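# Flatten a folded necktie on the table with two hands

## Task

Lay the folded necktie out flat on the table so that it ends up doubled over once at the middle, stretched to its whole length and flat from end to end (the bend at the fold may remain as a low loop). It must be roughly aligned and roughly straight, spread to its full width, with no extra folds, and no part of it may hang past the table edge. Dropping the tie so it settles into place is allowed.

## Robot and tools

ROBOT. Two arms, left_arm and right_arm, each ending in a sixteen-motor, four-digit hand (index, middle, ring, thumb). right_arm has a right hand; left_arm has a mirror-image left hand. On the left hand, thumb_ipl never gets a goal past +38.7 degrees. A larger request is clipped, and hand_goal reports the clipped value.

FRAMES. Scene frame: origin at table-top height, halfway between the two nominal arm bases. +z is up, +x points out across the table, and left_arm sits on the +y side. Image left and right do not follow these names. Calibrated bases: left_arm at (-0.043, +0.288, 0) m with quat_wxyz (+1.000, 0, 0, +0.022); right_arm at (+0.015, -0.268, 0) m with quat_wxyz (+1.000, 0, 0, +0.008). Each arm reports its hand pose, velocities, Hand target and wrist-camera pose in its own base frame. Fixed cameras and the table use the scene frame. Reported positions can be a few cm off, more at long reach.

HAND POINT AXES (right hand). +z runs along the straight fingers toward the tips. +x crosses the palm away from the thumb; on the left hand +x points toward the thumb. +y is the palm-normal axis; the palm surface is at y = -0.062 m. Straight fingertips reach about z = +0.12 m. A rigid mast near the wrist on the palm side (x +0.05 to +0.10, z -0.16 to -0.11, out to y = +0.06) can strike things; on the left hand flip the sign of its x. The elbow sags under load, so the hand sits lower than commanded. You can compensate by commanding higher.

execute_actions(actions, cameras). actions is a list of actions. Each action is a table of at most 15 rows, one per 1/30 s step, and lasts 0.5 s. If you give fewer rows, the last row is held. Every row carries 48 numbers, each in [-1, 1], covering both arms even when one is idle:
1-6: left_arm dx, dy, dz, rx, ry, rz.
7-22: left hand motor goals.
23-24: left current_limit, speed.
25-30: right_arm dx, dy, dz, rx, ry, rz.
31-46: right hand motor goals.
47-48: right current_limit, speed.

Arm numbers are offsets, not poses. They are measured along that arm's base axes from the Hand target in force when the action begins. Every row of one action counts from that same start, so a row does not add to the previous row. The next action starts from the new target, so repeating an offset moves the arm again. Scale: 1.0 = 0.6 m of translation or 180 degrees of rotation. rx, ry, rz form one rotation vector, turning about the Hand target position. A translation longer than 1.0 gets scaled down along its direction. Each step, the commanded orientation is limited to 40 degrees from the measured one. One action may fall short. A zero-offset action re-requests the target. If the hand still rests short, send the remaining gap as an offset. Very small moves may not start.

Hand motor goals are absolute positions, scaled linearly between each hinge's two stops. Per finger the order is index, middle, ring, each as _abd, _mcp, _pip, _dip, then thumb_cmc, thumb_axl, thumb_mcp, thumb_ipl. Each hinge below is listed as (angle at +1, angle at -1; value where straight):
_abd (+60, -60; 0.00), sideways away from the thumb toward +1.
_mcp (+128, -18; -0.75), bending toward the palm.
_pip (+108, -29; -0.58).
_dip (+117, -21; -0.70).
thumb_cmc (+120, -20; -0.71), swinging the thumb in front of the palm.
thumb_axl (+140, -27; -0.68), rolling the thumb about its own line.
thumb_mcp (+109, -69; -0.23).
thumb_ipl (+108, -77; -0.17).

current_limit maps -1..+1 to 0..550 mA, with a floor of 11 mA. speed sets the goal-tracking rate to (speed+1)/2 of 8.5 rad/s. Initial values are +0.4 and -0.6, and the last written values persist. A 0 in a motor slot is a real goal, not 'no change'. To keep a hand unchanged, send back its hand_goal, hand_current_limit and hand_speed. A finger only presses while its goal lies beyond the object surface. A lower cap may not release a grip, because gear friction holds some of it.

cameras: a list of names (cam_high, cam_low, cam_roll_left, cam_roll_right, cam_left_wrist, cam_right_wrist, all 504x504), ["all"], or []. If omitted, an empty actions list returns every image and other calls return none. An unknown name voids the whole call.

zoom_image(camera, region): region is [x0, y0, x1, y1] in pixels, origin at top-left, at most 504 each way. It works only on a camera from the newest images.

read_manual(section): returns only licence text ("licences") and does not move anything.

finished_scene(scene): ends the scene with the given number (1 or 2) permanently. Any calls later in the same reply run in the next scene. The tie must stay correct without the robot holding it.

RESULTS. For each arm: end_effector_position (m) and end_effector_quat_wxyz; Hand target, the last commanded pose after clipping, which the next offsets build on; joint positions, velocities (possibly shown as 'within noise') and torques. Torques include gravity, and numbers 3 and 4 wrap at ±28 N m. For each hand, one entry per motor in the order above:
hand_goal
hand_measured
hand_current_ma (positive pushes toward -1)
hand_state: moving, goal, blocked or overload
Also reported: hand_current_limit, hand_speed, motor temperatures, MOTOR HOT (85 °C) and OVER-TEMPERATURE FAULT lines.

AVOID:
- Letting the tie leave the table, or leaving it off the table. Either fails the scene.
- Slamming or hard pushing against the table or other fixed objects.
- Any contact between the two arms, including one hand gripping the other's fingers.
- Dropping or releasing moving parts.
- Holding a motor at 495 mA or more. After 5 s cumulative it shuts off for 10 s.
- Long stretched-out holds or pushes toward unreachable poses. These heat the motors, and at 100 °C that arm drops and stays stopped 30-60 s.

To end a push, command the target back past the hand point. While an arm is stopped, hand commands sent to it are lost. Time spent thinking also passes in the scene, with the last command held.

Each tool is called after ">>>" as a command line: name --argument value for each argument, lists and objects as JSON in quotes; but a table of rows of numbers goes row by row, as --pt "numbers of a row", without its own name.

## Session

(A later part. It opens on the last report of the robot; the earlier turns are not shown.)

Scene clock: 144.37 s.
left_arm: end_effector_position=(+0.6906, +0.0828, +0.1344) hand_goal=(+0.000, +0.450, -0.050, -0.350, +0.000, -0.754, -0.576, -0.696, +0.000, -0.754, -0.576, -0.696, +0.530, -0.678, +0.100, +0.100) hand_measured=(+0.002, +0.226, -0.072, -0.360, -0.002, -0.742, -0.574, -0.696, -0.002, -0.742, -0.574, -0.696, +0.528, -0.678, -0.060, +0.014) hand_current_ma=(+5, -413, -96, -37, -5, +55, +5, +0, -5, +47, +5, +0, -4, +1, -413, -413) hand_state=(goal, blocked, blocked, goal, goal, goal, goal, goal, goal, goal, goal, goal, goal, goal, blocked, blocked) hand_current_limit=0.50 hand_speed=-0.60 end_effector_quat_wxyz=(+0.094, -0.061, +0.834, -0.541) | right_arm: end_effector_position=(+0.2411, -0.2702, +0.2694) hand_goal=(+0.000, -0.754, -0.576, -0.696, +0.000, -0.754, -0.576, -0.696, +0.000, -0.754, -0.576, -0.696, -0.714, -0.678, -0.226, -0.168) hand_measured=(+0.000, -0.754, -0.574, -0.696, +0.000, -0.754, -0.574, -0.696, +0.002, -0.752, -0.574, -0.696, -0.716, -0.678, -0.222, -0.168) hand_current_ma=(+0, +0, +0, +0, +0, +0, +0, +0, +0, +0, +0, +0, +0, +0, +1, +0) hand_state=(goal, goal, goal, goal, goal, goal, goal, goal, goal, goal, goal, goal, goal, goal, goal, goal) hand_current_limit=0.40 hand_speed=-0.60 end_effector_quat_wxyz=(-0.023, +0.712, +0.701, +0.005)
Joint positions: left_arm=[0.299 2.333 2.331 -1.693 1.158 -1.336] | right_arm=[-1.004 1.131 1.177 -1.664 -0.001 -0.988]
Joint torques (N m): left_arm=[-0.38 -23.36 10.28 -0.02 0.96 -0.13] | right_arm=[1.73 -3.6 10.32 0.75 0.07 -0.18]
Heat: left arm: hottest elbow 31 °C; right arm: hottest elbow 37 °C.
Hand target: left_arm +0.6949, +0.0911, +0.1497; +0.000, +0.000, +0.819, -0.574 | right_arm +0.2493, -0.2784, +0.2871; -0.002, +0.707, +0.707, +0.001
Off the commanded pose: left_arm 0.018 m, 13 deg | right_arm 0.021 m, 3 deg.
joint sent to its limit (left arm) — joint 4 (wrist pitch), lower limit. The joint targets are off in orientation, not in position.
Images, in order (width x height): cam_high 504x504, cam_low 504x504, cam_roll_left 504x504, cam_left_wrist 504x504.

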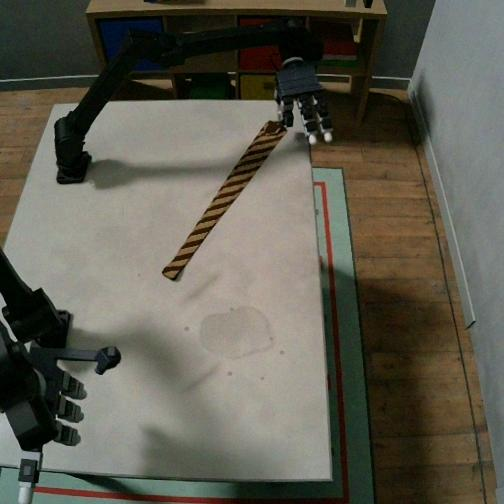

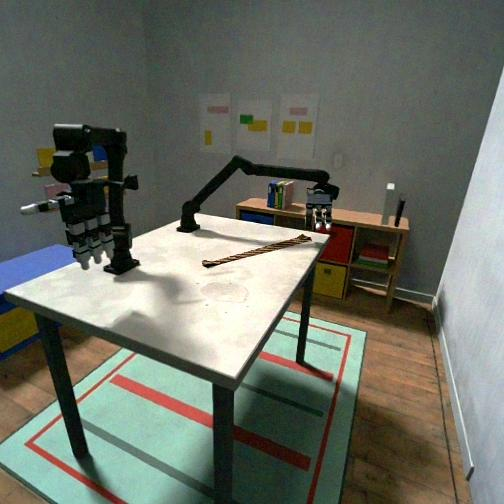

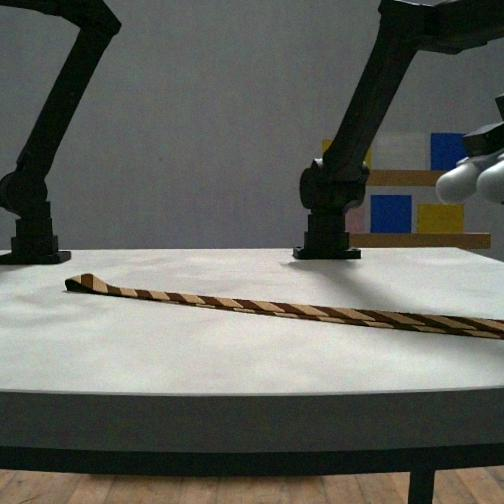

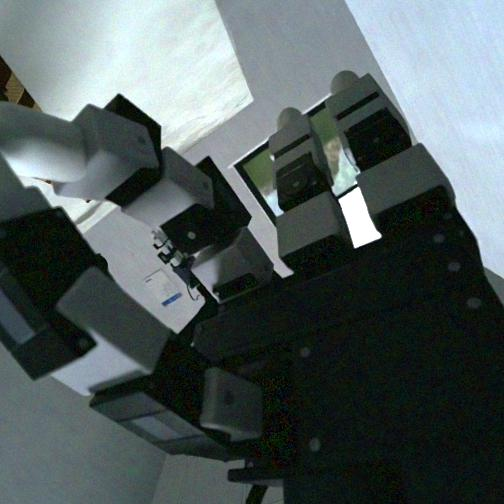

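>>> execute_actions --actions '[[[-0.035,-0.03,0.0,0,0,0,0,-0.137,0.226,-0.261,0,-0.754,-0.576,-0.696,0,-0.754,-0.576,-0.696,-0.7,-0.678,-0.226,-0.168,0.4,-0.6,0,0,0,0,0,0,0,-0.754,-0.576,-0.696,0,-0.754,-0.576,-0.696,0,-0.754,-0.576,-0.696,-0.714,-0.678,-0.226,-0.168,0.4,-0.6]],[[0,0,-0.11,0,0,0,0,-0.137,0.226,-0.261,0,-0.754,-0.576,-0.696,0,-0.754,-0.576,-0.696,-0.7,-0.678,-0.226,-0.168,0.4,-0.6,0,0,0,0,0,0,0,-0.754,-0.576,-0.696,0,-0.754,-0.576,-0.696,0,-0.754,-0.576,-0.696,-0.714,-0.678,-0.226,-0.168,0.4,-0.6]]]' --cameras '["cam_left_wrist","cam_high"]'

>>> zoom_image --camera "cam_left_wrist" --region '[0, 0, 200, 200]'

>>> zoom_image --camera "cam_high" --region '[240, 80, 330, 170]'

Scene clock: 147.17 s.
left_arm: end_effector_position=(+0.6685, +0.0784, +0.0690) hand_goal=(+0.000, -0.138, +0.226, -0.262, +0.000, -0.754, -0.576, -0.696, +0.000, -0.754, -0.576, -0.696, -0.700, -0.678, -0.226, -0.168) hand_measured=(-0.002, -0.132, +0.220, -0.266, -0.002, -0.742, -0.574, -0.696, -0.002, -0.744, -0.574, -0.696, -0.680, -0.676, -0.222, -0.166) hand_current_ma=(-8, +27, -21, -11, -3, +55, +5, +0, -3, +47, +5, +0, +85, +7, +23, +12) hand_state=(goal, goal, goal, goal, goal, goal, goal, goal, goal, goal, goal, goal, goal, goal, goal, goal) hand_current_limit=0.40 hand_speed=-0.60 end_effector_quat_wxyz=(+0.058, -0.058, +0.834, -0.545) | right_arm: end_effector_position=(+0.2411, -0.2702, +0.2694) hand_goal=(+0.000, -0.754, -0.576, -0.696, +0.000, -0.754, -0.576, -0.696, +0.000, -0.754, -0.576, -0.696, -0.714, -0.678, -0.226, -0.168) hand_measured=(+0.000, -0.754, -0.574, -0.696, +0.000, -0.754, -0.574, -0.696, +0.002, -0.752, -0.574, -0.696, -0.716, -0.678, -0.222, -0.168) hand_current_ma=(+0, +0, +0, +0, +0, +0, +0, +0, +0, +0, +0, +0, +0, +0, +1, +0) hand_state=(goal, goal, goal, goal, goal, goal, goal, goal, goal, goal, goal, goal, goal, goal, goal, goal) hand_current_limit=0.40 hand_speed=-0.60 end_effector_quat_wxyz=(-0.023, +0.712, +0.701, +0.005)
Joint positions: left_arm=[0.299 2.365 2.21 -1.692 1.143 -1.231] | right_arm=[-1.004 1.131 1.177 -1.664 -0.001 -0.988]
Joint torques (N m): left_arm=[-1.96 -23.82 8.51 -0.34 0.94 0.01] | right_arm=[1.14 -3.6 10.06 1.01 0.07 -0.14]
Heat: left arm: hottest elbow 31 °C; right arm: hottest elbow 37 °C.
Hand target: left_arm +0.6740, +0.0731, +0.0838; +0.000, +0.000, +0.819, -0.574 | right_arm +0.2493, -0.2784, +0.2871; -0.002, +0.707, +0.707, +0.001
Off the commanded pose: left_arm 0.016 m, 10 deg | right_arm 0.021 m, 3 deg.
joint sent to its limit (left arm) — joint 4 (wrist pitch), lower limit. The joint targets are off in orientation, not in position.
Images, in order (width x height): cam_high 504x504, cam_left_wrist 504x504.

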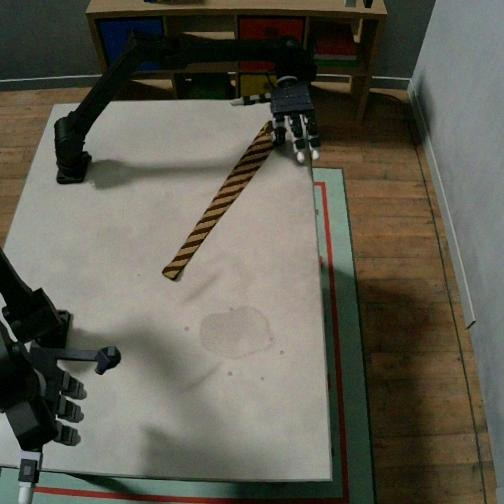

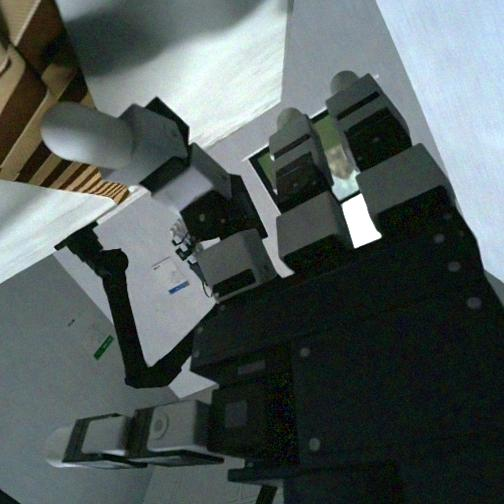

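Scaled by 2.520 from the camera's 504x504 image, which has a finer 720x720 frame.

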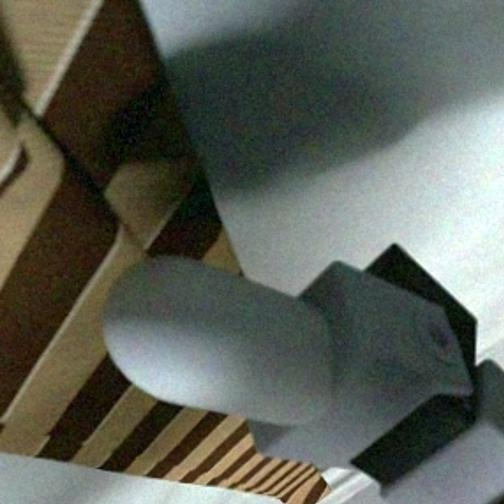

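Scaled by 5.600 from the camera's 504x504 image, which has a finer 720x720 frame.

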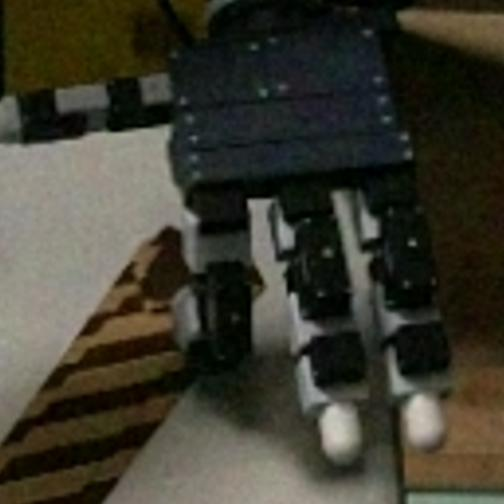

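>>> execute_actions --actions '[[[0.02,0.035,-0.02,0,0,0,0,-0.137,0.226,-0.261,0,-0.754,-0.576,-0.696,0,-0.754,-0.576,-0.696,-0.7,-0.678,-0.226,-0.168,0.4,-0.6,0,0,0,0,0,0,0,-0.754,-0.576,-0.696,0,-0.754,-0.576,-0.696,0,-0.754,-0.576,-0.696,-0.714,-0.678,-0.226,-0.168,0.4,-0.6]]]' --cameras '["cam_left_wrist","cam_high"]'

>>> zoom_image --camera "cam_left_wrist" --region '[0, 0, 150, 150]'

>>> zoom_image --camera "cam_high" --region '[240, 80, 330, 170]'

Scene clock: 148.47 s.
left_arm: end_effector_position=(+0.6727, +0.0806, +0.0562) hand_goal=(+0.000, -0.138, +0.226, -0.262, +0.000, -0.754, -0.576, -0.696, +0.000, -0.754, -0.576, -0.696, -0.700, -0.678, -0.226, -0.168) hand_measured=(-0.002, -0.132, +0.226, -0.262, -0.002, -0.742, -0.574, -0.696, -0.002, -0.744, -0.574, -0.696, -0.680, -0.676, -0.222, -0.166) hand_current_ma=(-8, +26, -1, -1, -3, +55, +5, +0, -3, +47, +5, +0, +81, +7, +22, +12) hand_state=(goal, goal, goal, goal, goal, goal, goal, goal, goal, goal, goal, goal, goal, goal, goal, goal) hand_current_limit=0.40 hand_speed=-0.60 end_effector_quat_wxyz=(+0.055, -0.058, +0.836, -0.543) | right_arm: end_effector_position=(+0.2411, -0.2702, +0.2694) hand_goal=(+0.000, -0.754, -0.576, -0.696, +0.000, -0.754, -0.576, -0.696, +0.000, -0.754, -0.576, -0.696, -0.714, -0.678, -0.226, -0.168) hand_measured=(+0.000, -0.754, -0.574, -0.696, +0.000, -0.754, -0.574, -0.696, +0.002, -0.752, -0.574, -0.696, -0.716, -0.678, -0.222, -0.168) hand_current_ma=(+0, +0, +0, +0, +0, +0, +0, +0, +0, +0, +0, +0, +0, +0, +1, +0) hand_state=(goal, goal, goal, goal, goal, goal, goal, goal, goal, goal, goal, goal, goal, goal, goal, goal) hand_current_limit=0.40 hand_speed=-0.60 end_effector_quat_wxyz=(-0.023, +0.712, +0.701, +0.005)
Joint positions: left_arm=[0.299 2.397 2.235 -1.692 1.137 -1.229] | right_arm=[-1.004 1.131 1.177 -1.664 -0.001 -0.988]
Joint torques (N m): left_arm=[-0.21 -22.24 11.26 -0.35 0.87 0] | right_arm=[0.97 -3.96 10.14 0.72 0.1 -0.21]
Heat: left arm: hottest elbow 31 °C; right arm: hottest elbow 37 °C.
Hand target: left_arm +0.6858, +0.0941, +0.0716; +0.000, +0.000, +0.819, -0.574 | right_arm +0.2493, -0.2784, +0.2871; -0.002, +0.707, +0.707, +0.001
Off the commanded pose: left_arm 0.025 m, 10 deg | right_arm 0.021 m, 3 deg.
joint sent to its limit (left arm) — joint 4 (wrist pitch), lower limit. The joint targets are off in orientation, not in position.
Images, in order (width x height): cam_high 504x504, cam_left_wrist 504x504.

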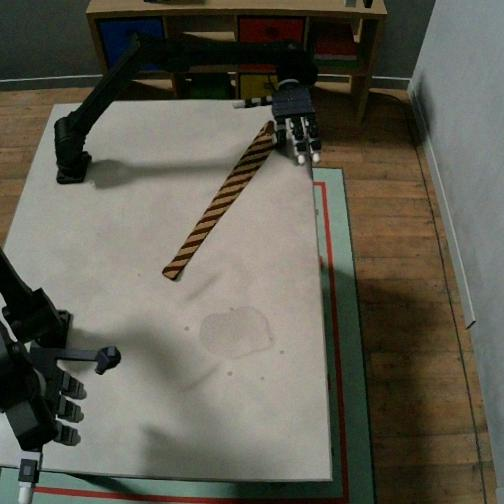

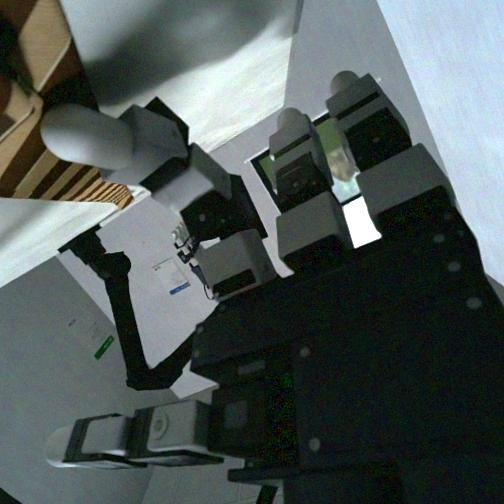

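Scaled by 3.360 from the camera's 504x504 image, which has a finer 720x720 frame.

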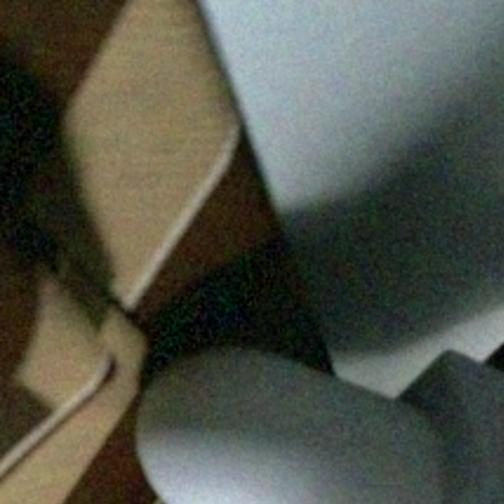

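Scaled by 5.600 from the camera's 504x504 image, which has a finer 720x720 frame.

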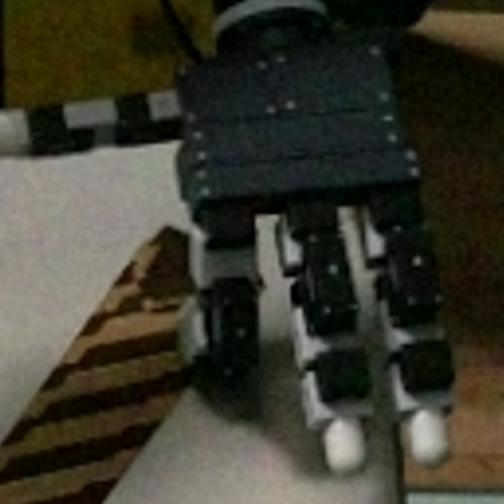

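>>> execute_actions --actions '[[[-0.025,0.012,-0.009,0,0,0,0,-0.137,0.226,-0.261,0,-0.754,-0.576,-0.696,0,-0.754,-0.576,-0.696,-0.7,-0.678,-0.226,-0.168,0.4,-0.6,0,0,0,0,0,0,0,-0.754,-0.576,-0.696,0,-0.754,-0.576,-0.696,0,-0.754,-0.576,-0.696,-0.714,-0.678,-0.226,-0.168,0.4,-0.6]]]' --cameras '["cam_left_wrist"]'

>>> zoom_image --camera "cam_left_wrist" --region '[0, 0, 150, 150]'

Scene clock: 149.80 s.
left_arm: end_effector_position=(+0.6703, +0.0901, +0.0547) hand_goal=(+0.000, -0.138, +0.226, -0.262, +0.000, -0.754, -0.576, -0.696, +0.000, -0.754, -0.576, -0.696, -0.700, -0.678, -0.226, -0.168) hand_measured=(-0.002, -0.130, +0.234, -0.258, -0.002, -0.742, -0.574, -0.696, -0.002, -0.744, -0.574, -0.696, -0.682, -0.676, -0.222, -0.166) hand_current_ma=(-7, +33, +36, +17, -3, +55, +5, +0, -3, +47, +5, +0, +78, +7, +22, +12) hand_state=(goal, goal, goal, goal, goal, goal, goal, goal, goal, goal, goal, goal, goal, goal, goal, goal) hand_current_limit=0.40 hand_speed=-0.60 end_effector_quat_wxyz=(+0.062, -0.053, +0.837, -0.540) | right_arm: end_effector_position=(+0.2411, -0.2702, +0.2694) hand_goal=(+0.000, -0.754, -0.576, -0.696, +0.000, -0.754, -0.576, -0.696, +0.000, -0.754, -0.576, -0.696, -0.714, -0.678, -0.226, -0.168) hand_measured=(+0.000, -0.754, -0.574, -0.696, +0.000, -0.754, -0.574, -0.696, +0.002, -0.752, -0.574, -0.696, -0.716, -0.678, -0.222, -0.168) hand_current_ma=(+0, +0, +0, +0, +0, +0, +0, +0, +0, +0, +0, +0, +0, +0, +1, +0) hand_state=(goal, goal, goal, goal, goal, goal, goal, goal, goal, goal, goal, goal, goal, goal, goal, goal) hand_current_limit=0.40 hand_speed=-0.60 end_effector_quat_wxyz=(-0.023, +0.712, +0.701, +0.005)
Joint positions: left_arm=[0.312 2.39 2.221 -1.692 1.131 -1.199] | right_arm=[-1.004 1.131 1.177 -1.664 -0.001 -0.988]
Joint torques (N m): left_arm=[-0.15 -24 7.47 -0.36 0.79 0.05] | right_arm=[1.96 -4.25 10.26 0.66 0.06 -0.16]
Heat: left arm: hottest elbow 31 °C; right arm: hottest elbow 37 °C.
Hand target: left_arm +0.6710, +0.1012, +0.0664; +0.000, +0.000, +0.819, -0.574 | right_arm +0.2493, -0.2784, +0.2871; -0.002, +0.707, +0.707, +0.001
Off the commanded pose: left_arm 0.016 m, 10 deg | right_arm 0.021 m, 3 deg.
joint sent to its limit (left arm) — joint 4 (wrist pitch), lower limit. The joint targets are off in orientation, not in position.
Images, in order (width x height): cam_left_wrist 504x504.

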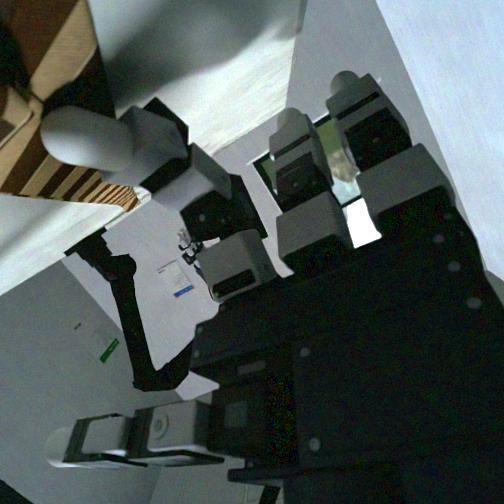

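Scaled by 3.360 from the camera's 504x504 image, which has a finer 720x720 frame.

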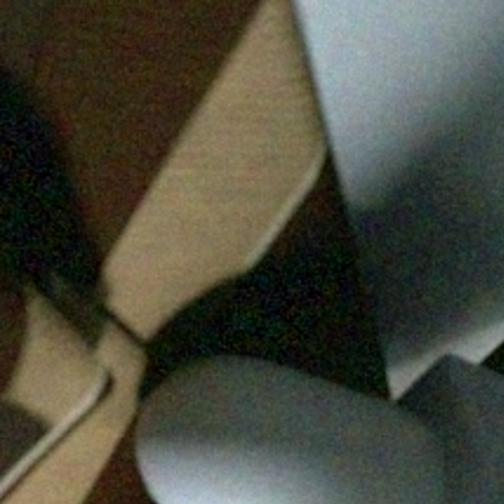

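>>> execute_actions --actions '[[[-0.03,0.005,-0.006,0,0,0,0,-0.137,0.226,-0.261,0,-0.754,-0.576,-0.696,0,-0.754,-0.576,-0.696,-0.7,-0.678,-0.226,-0.168,0.4,-0.6,0,0,0,0,0,0,0,-0.754,-0.576,-0.696,0,-0.754,-0.576,-0.696,0,-0.754,-0.576,-0.696,-0.714,-0.678,-0.226,-0.168,0.4,-0.6]],[[0.025,0.045,0.006,0,0,0,0,-0.137,0.226,-0.261,0,-0.754,-0.576,-0.696,0,-0.754,-0.576,-0.696,-0.7,-0.678,-0.226,-0.168,0.4,-0.6,0,0,0,0,0,0,0,-0.754,-0.576,-0.696,0,-0.754,-0.576,-0.696,0,-0.754,-0.576,-0.696,-0.714,-0.678,-0.226,-0.168,0.4,-0.6]]]' --cameras '["cam_left_wrist","cam_high"]'

>>> zoom_image --camera "cam_left_wrist" --region '[0, 0, 150, 150]'

>>> zoom_image --camera "cam_high" --region '[240, 80, 330, 170]'

Scene clock: 151.70 s.
left_arm: end_effector_position=(+0.6554, +0.1234, +0.0557) hand_goal=(+0.000, -0.138, +0.226, -0.262, +0.000, -0.754, -0.576, -0.696, +0.000, -0.754, -0.576, -0.696, -0.700, -0.678, -0.226, -0.168) hand_measured=(+0.000, -0.132, +0.228, -0.260, +0.000, -0.742, -0.574, -0.696, +0.000, -0.744, -0.574, -0.696, -0.682, -0.676, -0.222, -0.166) hand_current_ma=(+1, +28, +10, +8, -2, +55, +5, +0, -2, +47, +5, +0, +74, +7, +22, +12) hand_state=(goal, goal, goal, goal, goal, goal, goal, goal, goal, goal, goal, goal, goal, goal, goal, goal) hand_current_limit=0.40 hand_speed=-0.60 end_effector_quat_wxyz=(+0.076, -0.060, +0.842, -0.531) | right_arm: end_effector_position=(+0.2411, -0.2702, +0.2694) hand_goal=(+0.000, -0.754, -0.576, -0.696, +0.000, -0.754, -0.576, -0.696, +0.000, -0.754, -0.576, -0.696, -0.714, -0.678, -0.226, -0.168) hand_measured=(+0.000, -0.754, -0.574, -0.696, +0.000, -0.754, -0.574, -0.696, +0.002, -0.752, -0.574, -0.696, -0.716, -0.678, -0.222, -0.168) hand_current_ma=(+0, +0, +0, +0, +0, +0, +0, +0, +0, +0, +0, +0, +0, +0, +1, +0) hand_state=(goal, goal, goal, goal, goal, goal, goal, goal, goal, goal, goal, goal, goal, goal, goal, goal) hand_current_limit=0.40 hand_speed=-0.60 end_effector_quat_wxyz=(-0.023, +0.712, +0.701, +0.005)
Joint positions: left_arm=[0.363 2.36 2.172 -1.693 1.109 -1.158] | right_arm=[-1.004 1.131 1.177 -1.664 -0.001 -0.988]
Joint torques (N m): left_arm=[-0.73 -21.36 11.34 -0.36 0.83 -0.11] | right_arm=[1.26 -4.13 10.15 0.91 0.04 -0.18]
Heat: left arm: hottest elbow 31 °C; right arm: hottest elbow 37 °C.
Hand target: left_arm +0.6680, +0.1312, +0.0662; +0.000, +0.000, +0.819, -0.574 | right_arm +0.2493, -0.2784, +0.2871; -0.002, +0.707, +0.707, +0.001
Off the commanded pose: left_arm 0.018 m, 12 deg | right_arm 0.021 m, 3 deg.
joint sent to its limit (left arm) — joint 4 (wrist pitch), lower limit. The joint targets are off in orientation, not in position.
Images, in order (width x height): cam_high 504x504, cam_left_wrist 504x504.

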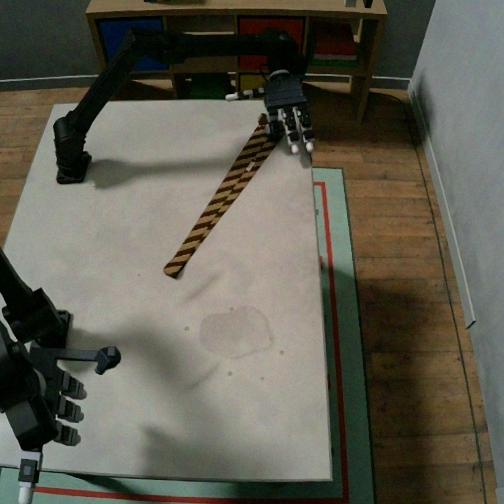

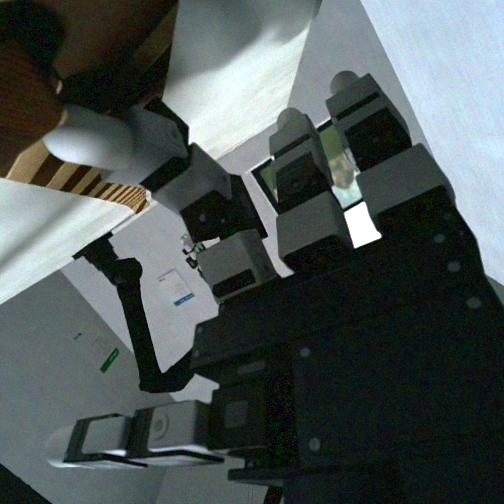

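Scaled by 3.360 from the camera's 504x504 image, which has a finer 720x720 frame.

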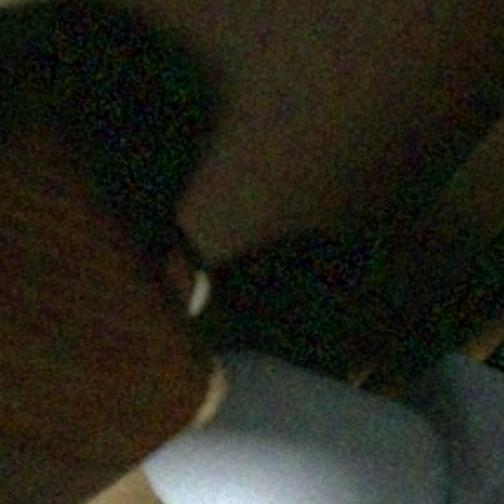

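Scaled by 5.600 from the camera's 504x504 image, which has a finer 720x720 frame.

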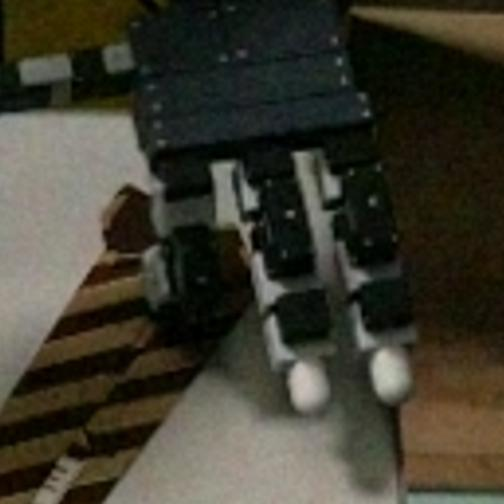

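>>> zoom_image --camera "cam_high" --region '[200, 100, 300, 200]'

Scaled by 5.040 from the camera's 504x504 image, which has a finer 720x720 frame.

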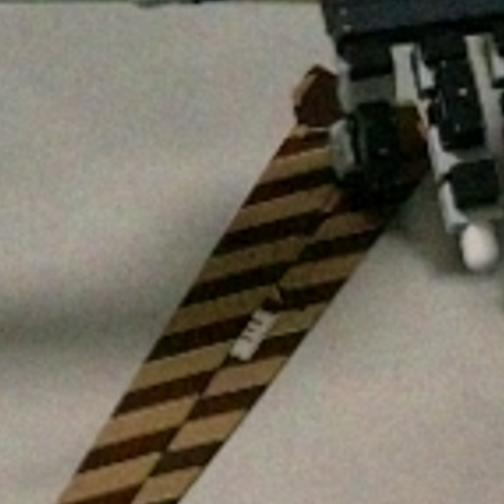

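>>> execute_actions --actions '[[[0.0,0,0.12,0,0,0,0,-0.137,0.226,-0.261,0,-0.754,-0.576,-0.696,0,-0.754,-0.576,-0.696,-0.7,-0.678,-0.226,-0.168,0.4,-0.6,0,0,0,0,0,0,0,-0.754,-0.576,-0.696,0,-0.754,-0.576,-0.696,0,-0.754,-0.576,-0.696,-0.714,-0.678,-0.226,-0.168,0.4,-0.6]],[[-0.12,0.15,0.1,0,0,0,0,-0.137,0.226,-0.261,0,-0.754,-0.576,-0.696,0,-0.754,-0.576,-0.696,-0.7,-0.678,-0.226,-0.168,0.4,-0.6,0,0,0,0,0,0,0,-0.754,-0.576,-0.696,0,-0.754,-0.576,-0.696,0,-0.754,-0.576,-0.696,-0.714,-0.678,-0.226,-0.168,0.4,-0.6]],[[-0.12,0.15,0.1,0,0,0,0,-0.137,0.226,-0.261,0,-0.754,-0.576,-0.696,0,-0.754,-0.576,-0.696,-0.7,-0.678,-0.226,-0.168,0.4,-0.6,0,0,0,0,0,0,0,-0.754,-0.576,-0.696,0,-0.754,-0.576,-0.696,0,-0.754,-0.576,-0.696,-0.714,-0.678,-0.226,-0.168,0.4,-0.6]],[[-0.07,0.18,0.08,0,0,0,0,-0.137,0.226,-0.261,0,-0.754,-0.576,-0.696,0,-0.754,-0.576,-0.696,-0.7,-0.678,-0.226,-0.168,0.4,-0.6,0,0,0,0,0,0,0,-0.754,-0.576,-0.696,0,-0.754,-0.576,-0.696,0,-0.754,-0.576,-0.696,-0.714,-0.678,-0.226,-0.168,0.4,-0.6]]]' --cameras '["cam_left_wrist","cam_high"]'

>>> zoom_image --camera "cam_high" --region '[220, 90, 310, 180]'

>>> zoom_image --camera "cam_left_wrist" --region '[0, 0, 160, 160]'

Scene clock: 156.53 s.
left_arm: end_effector_position=(+0.4732, +0.4158, +0.2885) hand_goal=(+0.000, -0.138, +0.226, -0.262, +0.000, -0.754, -0.576, -0.696, +0.000, -0.754, -0.576, -0.696, -0.700, -0.678, -0.226, -0.168) hand_measured=(+0.000, -0.138, +0.226, -0.260, +0.000, -0.744, -0.574, -0.696, +0.000, -0.744, -0.574, -0.696, -0.684, -0.676, -0.222, -0.166) hand_current_ma=(+2, +1, +0, +7, +1, +46, +5, +0, +1, +40, +5, +0, +63, +7, +18, +11) hand_state=(goal, goal, goal, goal, goal, goal, goal, goal, goal, goal, goal, goal, goal, goal, goal, goal) hand_current_limit=0.40 hand_speed=-0.60 end_effector_quat_wxyz=(+0.304, -0.204, +0.852, -0.374) | right_arm: end_effector_position=(+0.2411, -0.2702, +0.2694) hand_goal=(+0.000, -0.754, -0.576, -0.696, +0.000, -0.754, -0.576, -0.696, +0.000, -0.754, -0.576, -0.696, -0.714, -0.678, -0.226, -0.168) hand_measured=(+0.000, -0.754, -0.574, -0.696, +0.000, -0.754, -0.574, -0.696, +0.002, -0.752, -0.574, -0.696, -0.716, -0.678, -0.222, -0.168) hand_current_ma=(+0, +0, +0, +0, +0, +0, +0, +0, +0, +0, +0, +0, +0, +0, +1, +0) hand_state=(goal, goal, goal, goal, goal, goal, goal, goal, goal, goal, goal, goal, goal, goal, goal, goal) hand_current_limit=0.40 hand_speed=-0.60 end_effector_quat_wxyz=(-0.023, +0.712, +0.701, +0.005)
Joint positions: left_arm=[0.88 1.939 2.121 -1.693 1.004 -1.194] | right_arm=[-1.004 1.131 1.177 -1.664 -0.001 -0.988]
Joint torques (N m): left_arm=[-1.85 -18.08 11.73 0.2 0.94 -0.02] | right_arm=[1.9 -4.31 10.36 0.84 0.07 -0.16]
Heat: left arm: hottest elbow 31 °C; right arm: hottest elbow 37 °C.
Hand target: left_arm +0.4819, +0.4193, +0.3063; +0.064, -0.044, +0.838, -0.540 | right_arm +0.2493, -0.2784, +0.2871; -0.002, +0.707, +0.707, +0.001
Off the commanded pose: left_arm 0.020 m, 48 deg; orientation clipped | right_arm 0.021 m, 3 deg.
joint sent to its limit (left arm) — joint 4 (wrist pitch), lower limit. The joint targets are off in orientation, not in position.
Images, in order (width x height): cam_high 504x504, cam_left_wrist 504x504.

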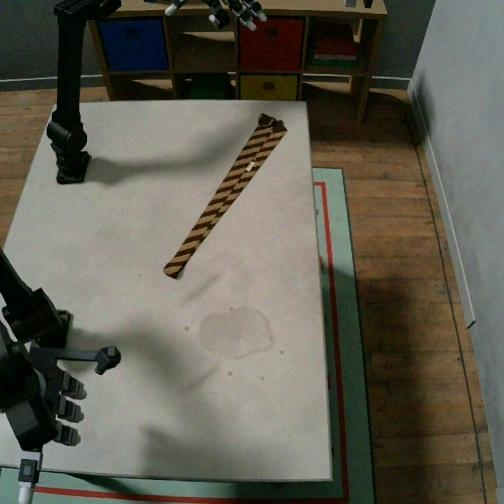

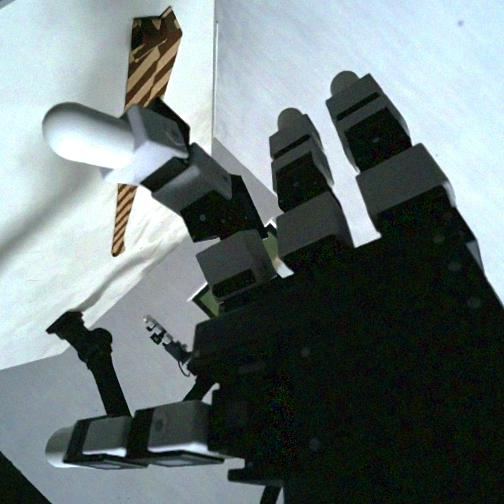

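Scaled by 5.600 from the camera's 504x504 image, which has a finer 720x720 frame.

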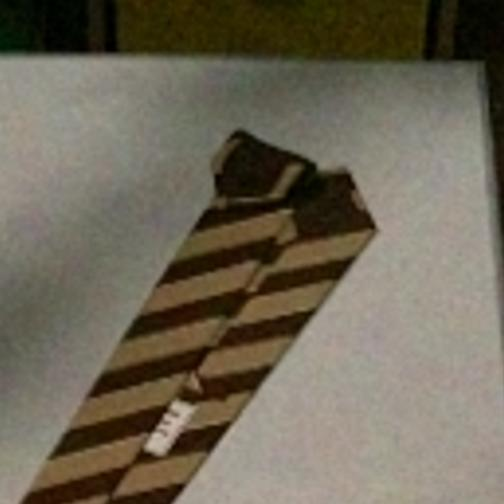

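Scaled by 3.150 from the camera's 504x504 image, which has a finer 720x720 frame.

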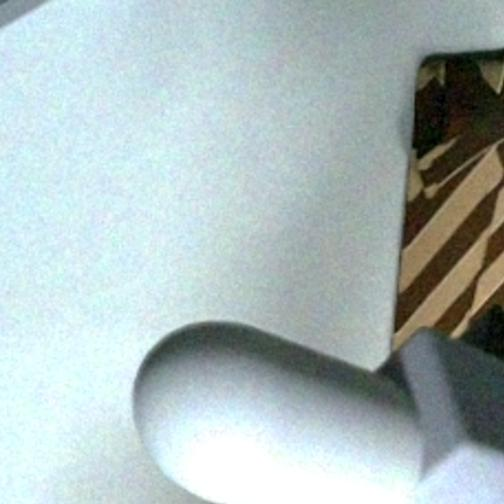

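>>> zoom_image --camera "cam_left_wrist" --region '[115, 0, 195, 80]'

>>> zoom_image --camera "cam_high" --region '[252, 105, 292, 145]'

Scaled by 6.300 from the camera's 504x504 image, which has a finer 720x720 frame.

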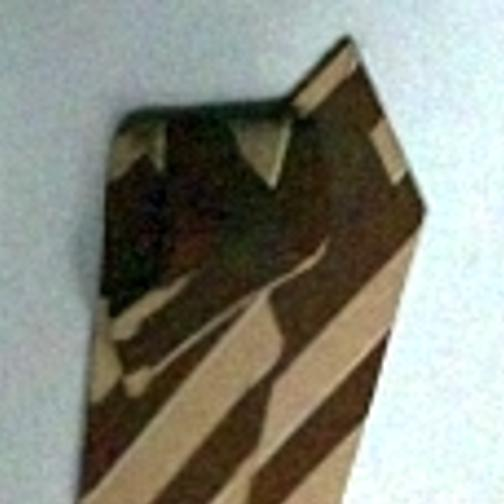

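Scaled by 12.600 from the camera's 504x504 image, which has a finer 720x720 frame.

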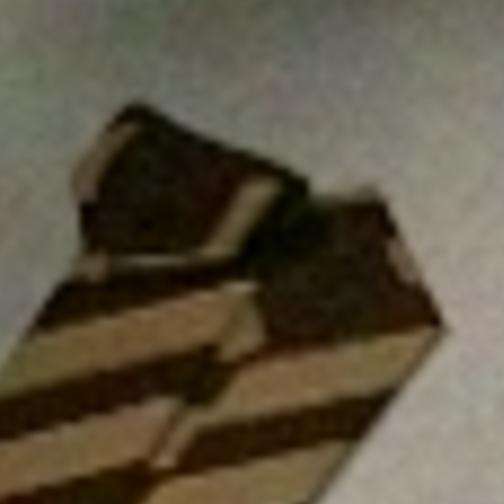

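>>> execute_actions --actions '[[[0.04,-0.14,0.0,-0.0246,0.0173,-0.0463,0,-0.137,0.226,-0.261,0,-0.754,-0.576,-0.696,0,-0.754,-0.576,-0.696,0.53,-0.678,-0.056,-0.005,0.4,-0.6,0,0,0,0,0,0,0,-0.754,-0.576,-0.696,0,-0.754,-0.576,-0.696,0,-0.754,-0.576,-0.696,-0.714,-0.678,-0.226,-0.168,0.4,-0.6]],[[0.08,-0.15,-0.05,0,0,0,0,-0.137,0.226,-0.261,0,-0.754,-0.576,-0.696,0,-0.754,-0.576,-0.696,0.53,-0.678,-0.056,-0.005,0.4,-0.6,0,0,0,0,0,0,0,-0.754,-0.576,-0.696,0,-0.754,-0.576,-0.696,0,-0.754,-0.576,-0.696,-0.714,-0.678,-0.226,-0.168,0.4,-0.6]],[[0.08,-0.15,-0.1,0,0,0,0,-0.137,0.226,-0.261,0,-0.754,-0.576,-0.696,0,-0.754,-0.576,-0.696,0.53,-0.678,-0.056,-0.005,0.4,-0.6,0,0,0,0,0,0,0,-0.754,-0.576,-0.696,0,-0.754,-0.576,-0.696,0,-0.754,-0.576,-0.696,-0.714,-0.678,-0.226,-0.168,0.4,-0.6]],[[0.047,-0.07,-0.09,0,0,0,0,-0.137,0.226,-0.261,0,-0.754,-0.576,-0.696,0,-0.754,-0.576,-0.696,0.53,-0.678,-0.056,-0.005,0.4,-0.6,0,0,0,0,0,0,0,-0.754,-0.576,-0.696,0,-0.754,-0.576,-0.696,0,-0.754,-0.576,-0.696,-0.714,-0.678,-0.226,-0.168,0.4,-0.6]]]' --cameras '["cam_left_wrist","cam_high"]'

>>> zoom_image --camera "cam_high" --region '[240, 80, 330, 170]'

>>> zoom_image --camera "cam_left_wrist" --region '[0, 0, 160, 160]'

Scene clock: 160.67 s.
left_arm: end_effector_position=(+0.6187, +0.1103, +0.1362) hand_goal=(+0.000, -0.138, +0.226, -0.262, +0.000, -0.754, -0.576, -0.696, +0.000, -0.754, -0.576, -0.696, +0.530, -0.678, -0.056, -0.006) hand_measured=(+0.000, -0.136, +0.226, -0.260, +0.000, -0.742, -0.574, -0.696, +0.000, -0.744, -0.574, -0.696, +0.528, -0.676, -0.056, -0.008) hand_current_ma=(+1, +11, +0, +7, +0, +48, +5, +0, +0, +41, +5, +0, -6, +7, -1, -8) hand_state=(goal, goal, goal, goal, goal, goal, goal, goal, goal, goal, goal, goal, goal, goal, goal, goal) hand_current_limit=0.40 hand_speed=-0.60 end_effector_quat_wxyz=(+0.078, -0.085, +0.839, -0.531) | right_arm: end_effector_position=(+0.2411, -0.2702, +0.2694) hand_goal=(+0.000, -0.754, -0.576, -0.696, +0.000, -0.754, -0.576, -0.696, +0.000, -0.754, -0.576, -0.696, -0.714, -0.678, -0.226, -0.168) hand_measured=(+0.000, -0.754, -0.574, -0.696, +0.000, -0.754, -0.574, -0.696, +0.002, -0.752, -0.574, -0.696, -0.716, -0.678, -0.222, -0.168) hand_current_ma=(+0, +0, +0, +0, +0, +0, +0, +0, +0, +0, +0, +0, +0, +0, +1, +0) hand_state=(goal, goal, goal, goal, goal, goal, goal, goal, goal, goal, goal, goal, goal, goal, goal, goal) hand_current_limit=0.40 hand_speed=-0.60 end_effector_quat_wxyz=(-0.023, +0.712, +0.701, +0.005)
Joint positions: left_arm=[0.366 2.162 2.037 -1.693 1.119 -1.252] | right_arm=[-1.004 1.131 1.177 -1.664 -0.001 -0.988]
Joint torques (N m): left_arm=[-1.14 -22.36 10.76 -0.24 0.92 0.05] | right_arm=[2.26 -2.96 10.15 0.75 0.07 -0.14]
Heat: left arm: hottest elbow 31 °C; right arm: hottest elbow 37 °C.
Hand target: left_arm +0.6302, +0.1133, +0.1622; +0.004, -0.002, +0.820, -0.572 | right_arm +0.2493, -0.2784, +0.2871; -0.002, +0.707, +0.707, +0.001
Off the commanded pose: left_arm 0.029 m, 14 deg; orientation clipped at the end of an earlier action of this call | right_arm 0.021 m, 3 deg.
joint sent to its limit (left arm) — joint 4 (wrist pitch), lower limit. The joint targets are off in orientation, not in position.
Images, in order (width x height): cam_high 504x504, cam_left_wrist 504x504.

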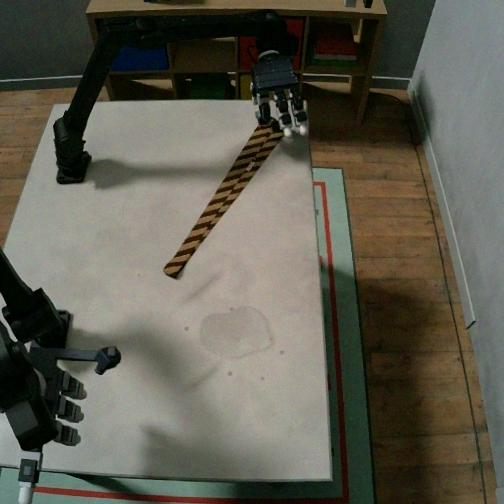

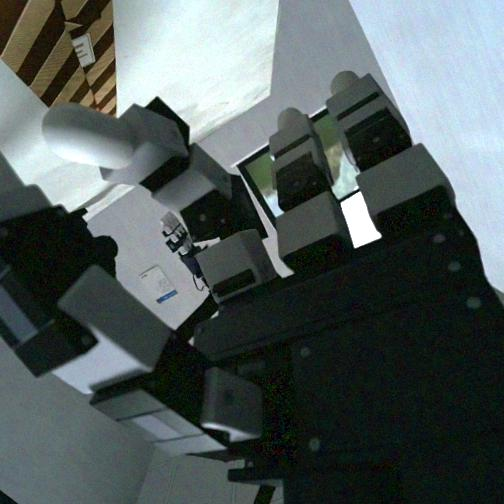

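Scaled by 5.600 from the camera's 504x504 image, which has a finer 720x720 frame.

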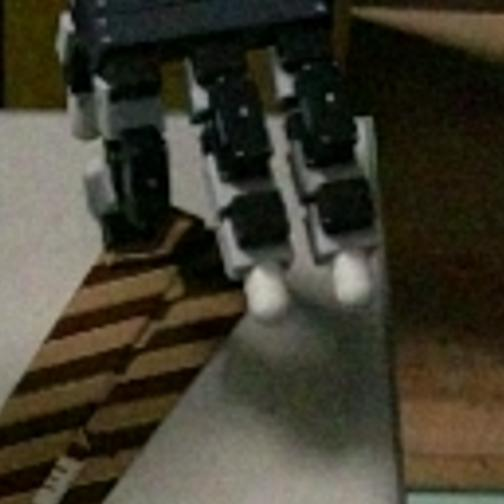

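Scaled by 3.150 from the camera's 504x504 image, which has a finer 720x720 frame.

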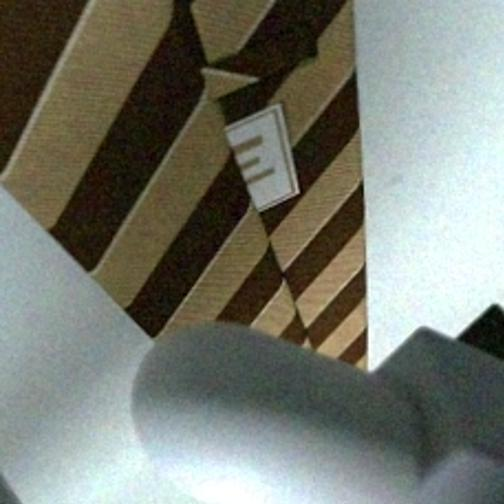

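>>> execute_actions --actions '[[[0.0,-0.02,-0.09,0,0,0,0,-0.137,0.226,-0.261,0,-0.754,-0.576,-0.696,0,-0.754,-0.576,-0.696,0.53,-0.678,-0.056,-0.005,0.4,-0.6,0,0,0,0,0,0,0,-0.754,-0.576,-0.696,0,-0.754,-0.576,-0.696,0,-0.754,-0.576,-0.696,-0.714,-0.678,-0.226,-0.168,0.4,-0.6]]]' --cameras '["cam_left_wrist","cam_high"]'

>>> zoom_image --camera "cam_high" --region '[230, 90, 310, 170]'

>>> zoom_image --camera "cam_left_wrist" --region '[0, 0, 160, 160]'

Scene clock: 162.13 s.
left_arm: end_effector_position=(+0.6247, +0.1089, +0.0982) hand_goal=(+0.000, -0.138, +0.226, -0.262, +0.000, -0.754, -0.576, -0.696, +0.000, -0.754, -0.576, -0.696, +0.530, -0.678, -0.056, -0.006) hand_measured=(+0.000, -0.136, +0.226, -0.260, +0.000, -0.742, -0.574, -0.696, +0.000, -0.744, -0.574, -0.696, +0.530, -0.676, -0.056, -0.008) hand_current_ma=(+1, +11, +0, +7, +0, +48, +5, +0, +0, +41, +5, +0, -3, +6, -1, -8) hand_state=(goal, goal, goal, goal, goal, goal, goal, goal, goal, goal, goal, goal, goal, goal, goal, goal) hand_current_limit=0.40 hand_speed=-0.60 end_effector_quat_wxyz=(+0.072, -0.065, +0.840, -0.534) | right_arm: end_effector_position=(+0.2411, -0.2702, +0.2694) hand_goal=(+0.000, -0.754, -0.576, -0.696, +0.000, -0.754, -0.576, -0.696, +0.000, -0.754, -0.576, -0.696, -0.714, -0.678, -0.226, -0.168) hand_measured=(+0.000, -0.754, -0.574, -0.696, +0.000, -0.754, -0.574, -0.696, +0.002, -0.752, -0.574, -0.696, -0.716, -0.678, -0.222, -0.168) hand_current_ma=(+0, +0, +0, +0, +0, +0, +0, +0, +0, +0, +0, +0, +0, +0, +1, +0) hand_state=(goal, goal, goal, goal, goal, goal, goal, goal, goal, goal, goal, goal, goal, goal, goal, goal) hand_current_limit=0.40 hand_speed=-0.60 end_effector_quat_wxyz=(-0.023, +0.712, +0.701, +0.005)
Joint positions: left_arm=[0.36 2.223 2.037 -1.693 1.115 -1.173] | right_arm=[-1.004 1.131 1.177 -1.664 -0.001 -0.988]
Joint torques (N m): left_arm=[-2.08 -21.54 8.31 -0.32 0.89 0.07] | right_arm=[1.32 -3.43 10.1 0.69 0.05 -0.16]
Heat: left arm: hottest elbow 31 °C; right arm: hottest elbow 37 °C.
Hand target: left_arm +0.6302, +0.1015, +0.1084; +0.005, -0.002, +0.820, -0.572 | right_arm +0.2493, -0.2784, +0.2871; -0.002, +0.707, +0.707, +0.001
Off the commanded pose: left_arm 0.014 m, 12 deg | right_arm 0.021 m, 3 deg.
joint sent to its limit (left arm) — joint 4 (wrist pitch), lower limit. The joint targets are off in orientation, not in position.
Images, in order (width x height): cam_high 504x504, cam_left_wrist 504x504.

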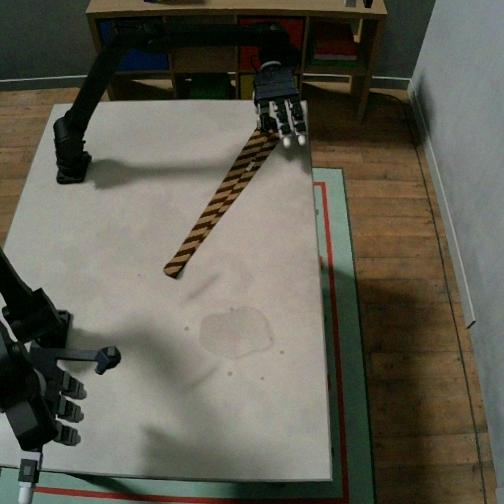

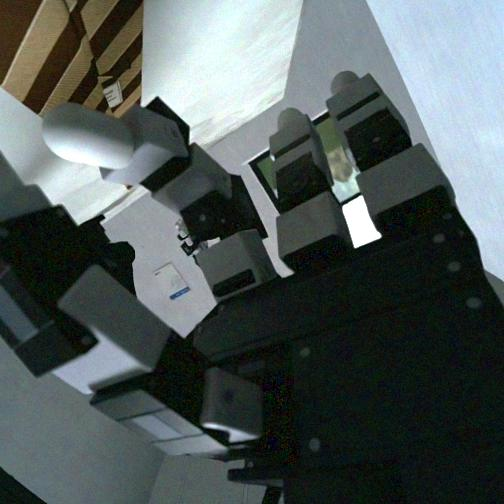

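Scaled by 6.300 from the camera's 504x504 image, which has a finer 720x720 frame.

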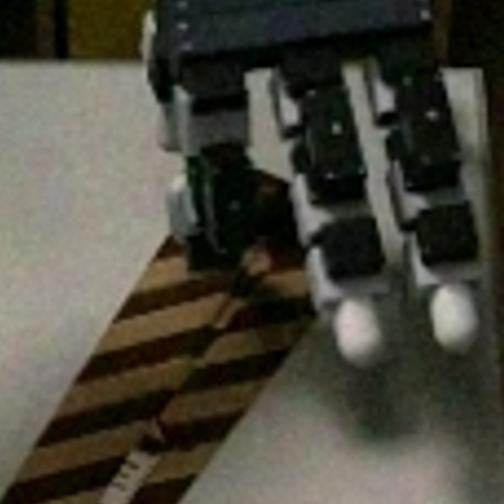

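Scaled by 3.150 from the camera's 504x504 image, which has a finer 720x720 frame.

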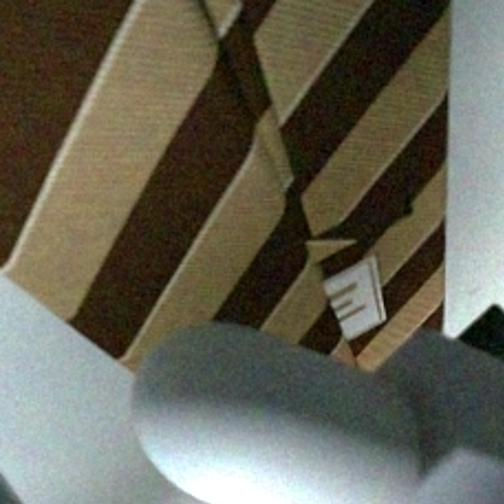

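>>> execute_actions --actions '[[[0.0,-0.015,-0.055,0,0,0,0,-0.137,0.226,-0.261,0,-0.754,-0.576,-0.696,0,-0.754,-0.576,-0.696,0.53,-0.678,-0.056,-0.005,0.4,-0.6,0,0,0,0,0,0,0,-0.754,-0.576,-0.696,0,-0.754,-0.576,-0.696,0,-0.754,-0.576,-0.696,-0.714,-0.678,-0.226,-0.168,0.4,-0.6]]]' --cameras '["cam_left_wrist","cam_high"]'

>>> zoom_image --camera "cam_high" --region '[230, 90, 310, 170]'

>>> zoom_image --camera "cam_left_wrist" --region '[0, 0, 160, 160]'

Scene clock: 163.37 s.
left_arm: end_effector_position=(+0.6261, +0.0982, +0.0701) hand_goal=(+0.000, -0.138, +0.226, -0.262, +0.000, -0.754, -0.576, -0.696, +0.000, -0.754, -0.576, -0.696, +0.530, -0.678, -0.056, -0.006) hand_measured=(+0.000, -0.136, +0.226, -0.260, +0.000, -0.742, -0.574, -0.696, +0.000, -0.744, -0.574, -0.696, +0.530, -0.676, -0.056, -0.008) hand_current_ma=(+1, +11, +0, +7, +0, +48, +5, +0, +0, +41, +5, +0, -3, +6, -1, -8) hand_state=(goal, goal, goal, goal, goal, goal, goal, goal, goal, goal, goal, goal, goal, goal, goal, goal) hand_current_limit=0.40 hand_speed=-0.60 end_effector_quat_wxyz=(+0.060, -0.052, +0.839, -0.539) | right_arm: end_effector_position=(+0.2411, -0.2702, +0.2694) hand_goal=(+0.000, -0.754, -0.576, -0.696, +0.000, -0.754, -0.576, -0.696, +0.000, -0.754, -0.576, -0.696, -0.714, -0.678, -0.226, -0.168) hand_measured=(+0.000, -0.754, -0.574, -0.696, +0.000, -0.754, -0.574, -0.696, +0.002, -0.752, -0.574, -0.696, -0.716, -0.678, -0.222, -0.168) hand_current_ma=(+0, +0, +0, +0, +0, +0, +0, +0, +0, +0, +0, +0, +0, +0, +1, +0) hand_state=(goal, goal, goal, goal, goal, goal, goal, goal, goal, goal, goal, goal, goal, goal, goal, goal) hand_current_limit=0.40 hand_speed=-0.60 end_effector_quat_wxyz=(-0.023, +0.712, +0.701, +0.005)
Joint positions: left_arm=[0.343 2.264 2.029 -1.693 1.115 -1.127] | right_arm=[-1.004 1.131 1.177 -1.664 -0.001 -0.988]
Joint torques (N m): left_arm=[-1.73 -21.6 7.77 -0.38 0.85 0.05] | right_arm=[1.26 -3.9 9.98 0.9 0.08 -0.11]
Heat: left arm: hottest elbow 31 °C; right arm: hottest elbow 37 °C.
Hand target: left_arm +0.6302, +0.0923, +0.0752; +0.004, -0.002, +0.820, -0.572 | right_arm +0.2493, -0.2784, +0.2871; -0.002, +0.707, +0.707, +0.001
Off the commanded pose: left_arm 0.009 m, 10 deg | right_arm 0.021 m, 3 deg.
joint sent to its limit (left arm) — joint 4 (wrist pitch), lower limit. The joint targets are off in orientation, not in position.
Images, in order (width x height): cam_high 504x504, cam_left_wrist 504x504.

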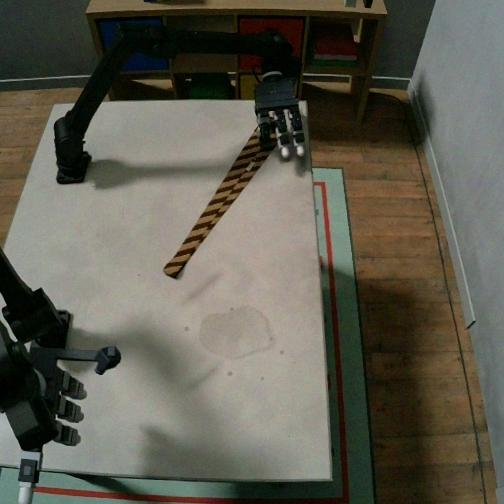

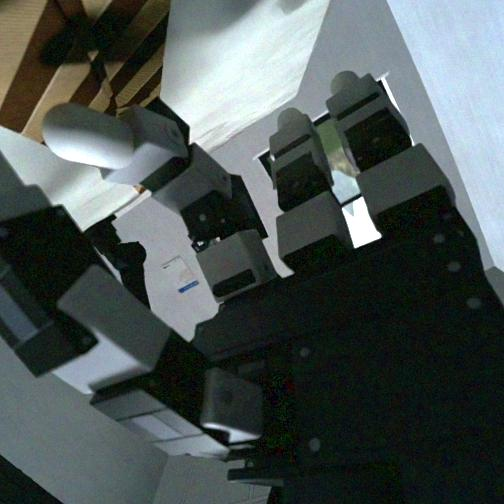

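Scaled by 6.300 from the camera's 504x504 image, which has a finer 720x720 frame.

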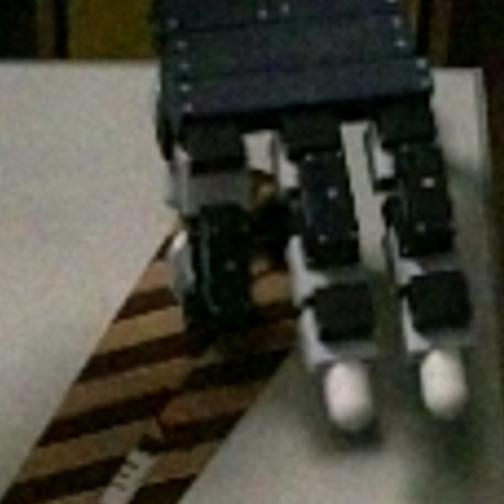

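Scaled by 3.150 from the camera's 504x504 image, which has a finer 720x720 frame.

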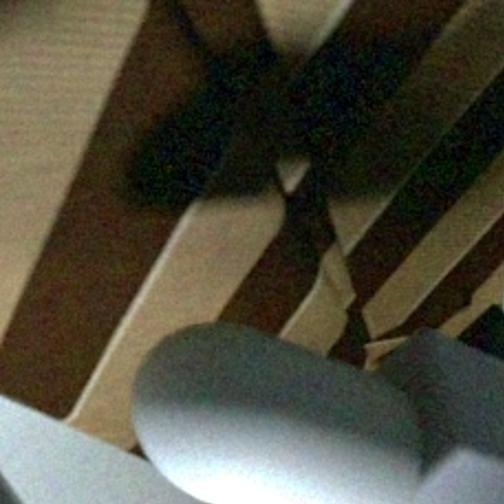

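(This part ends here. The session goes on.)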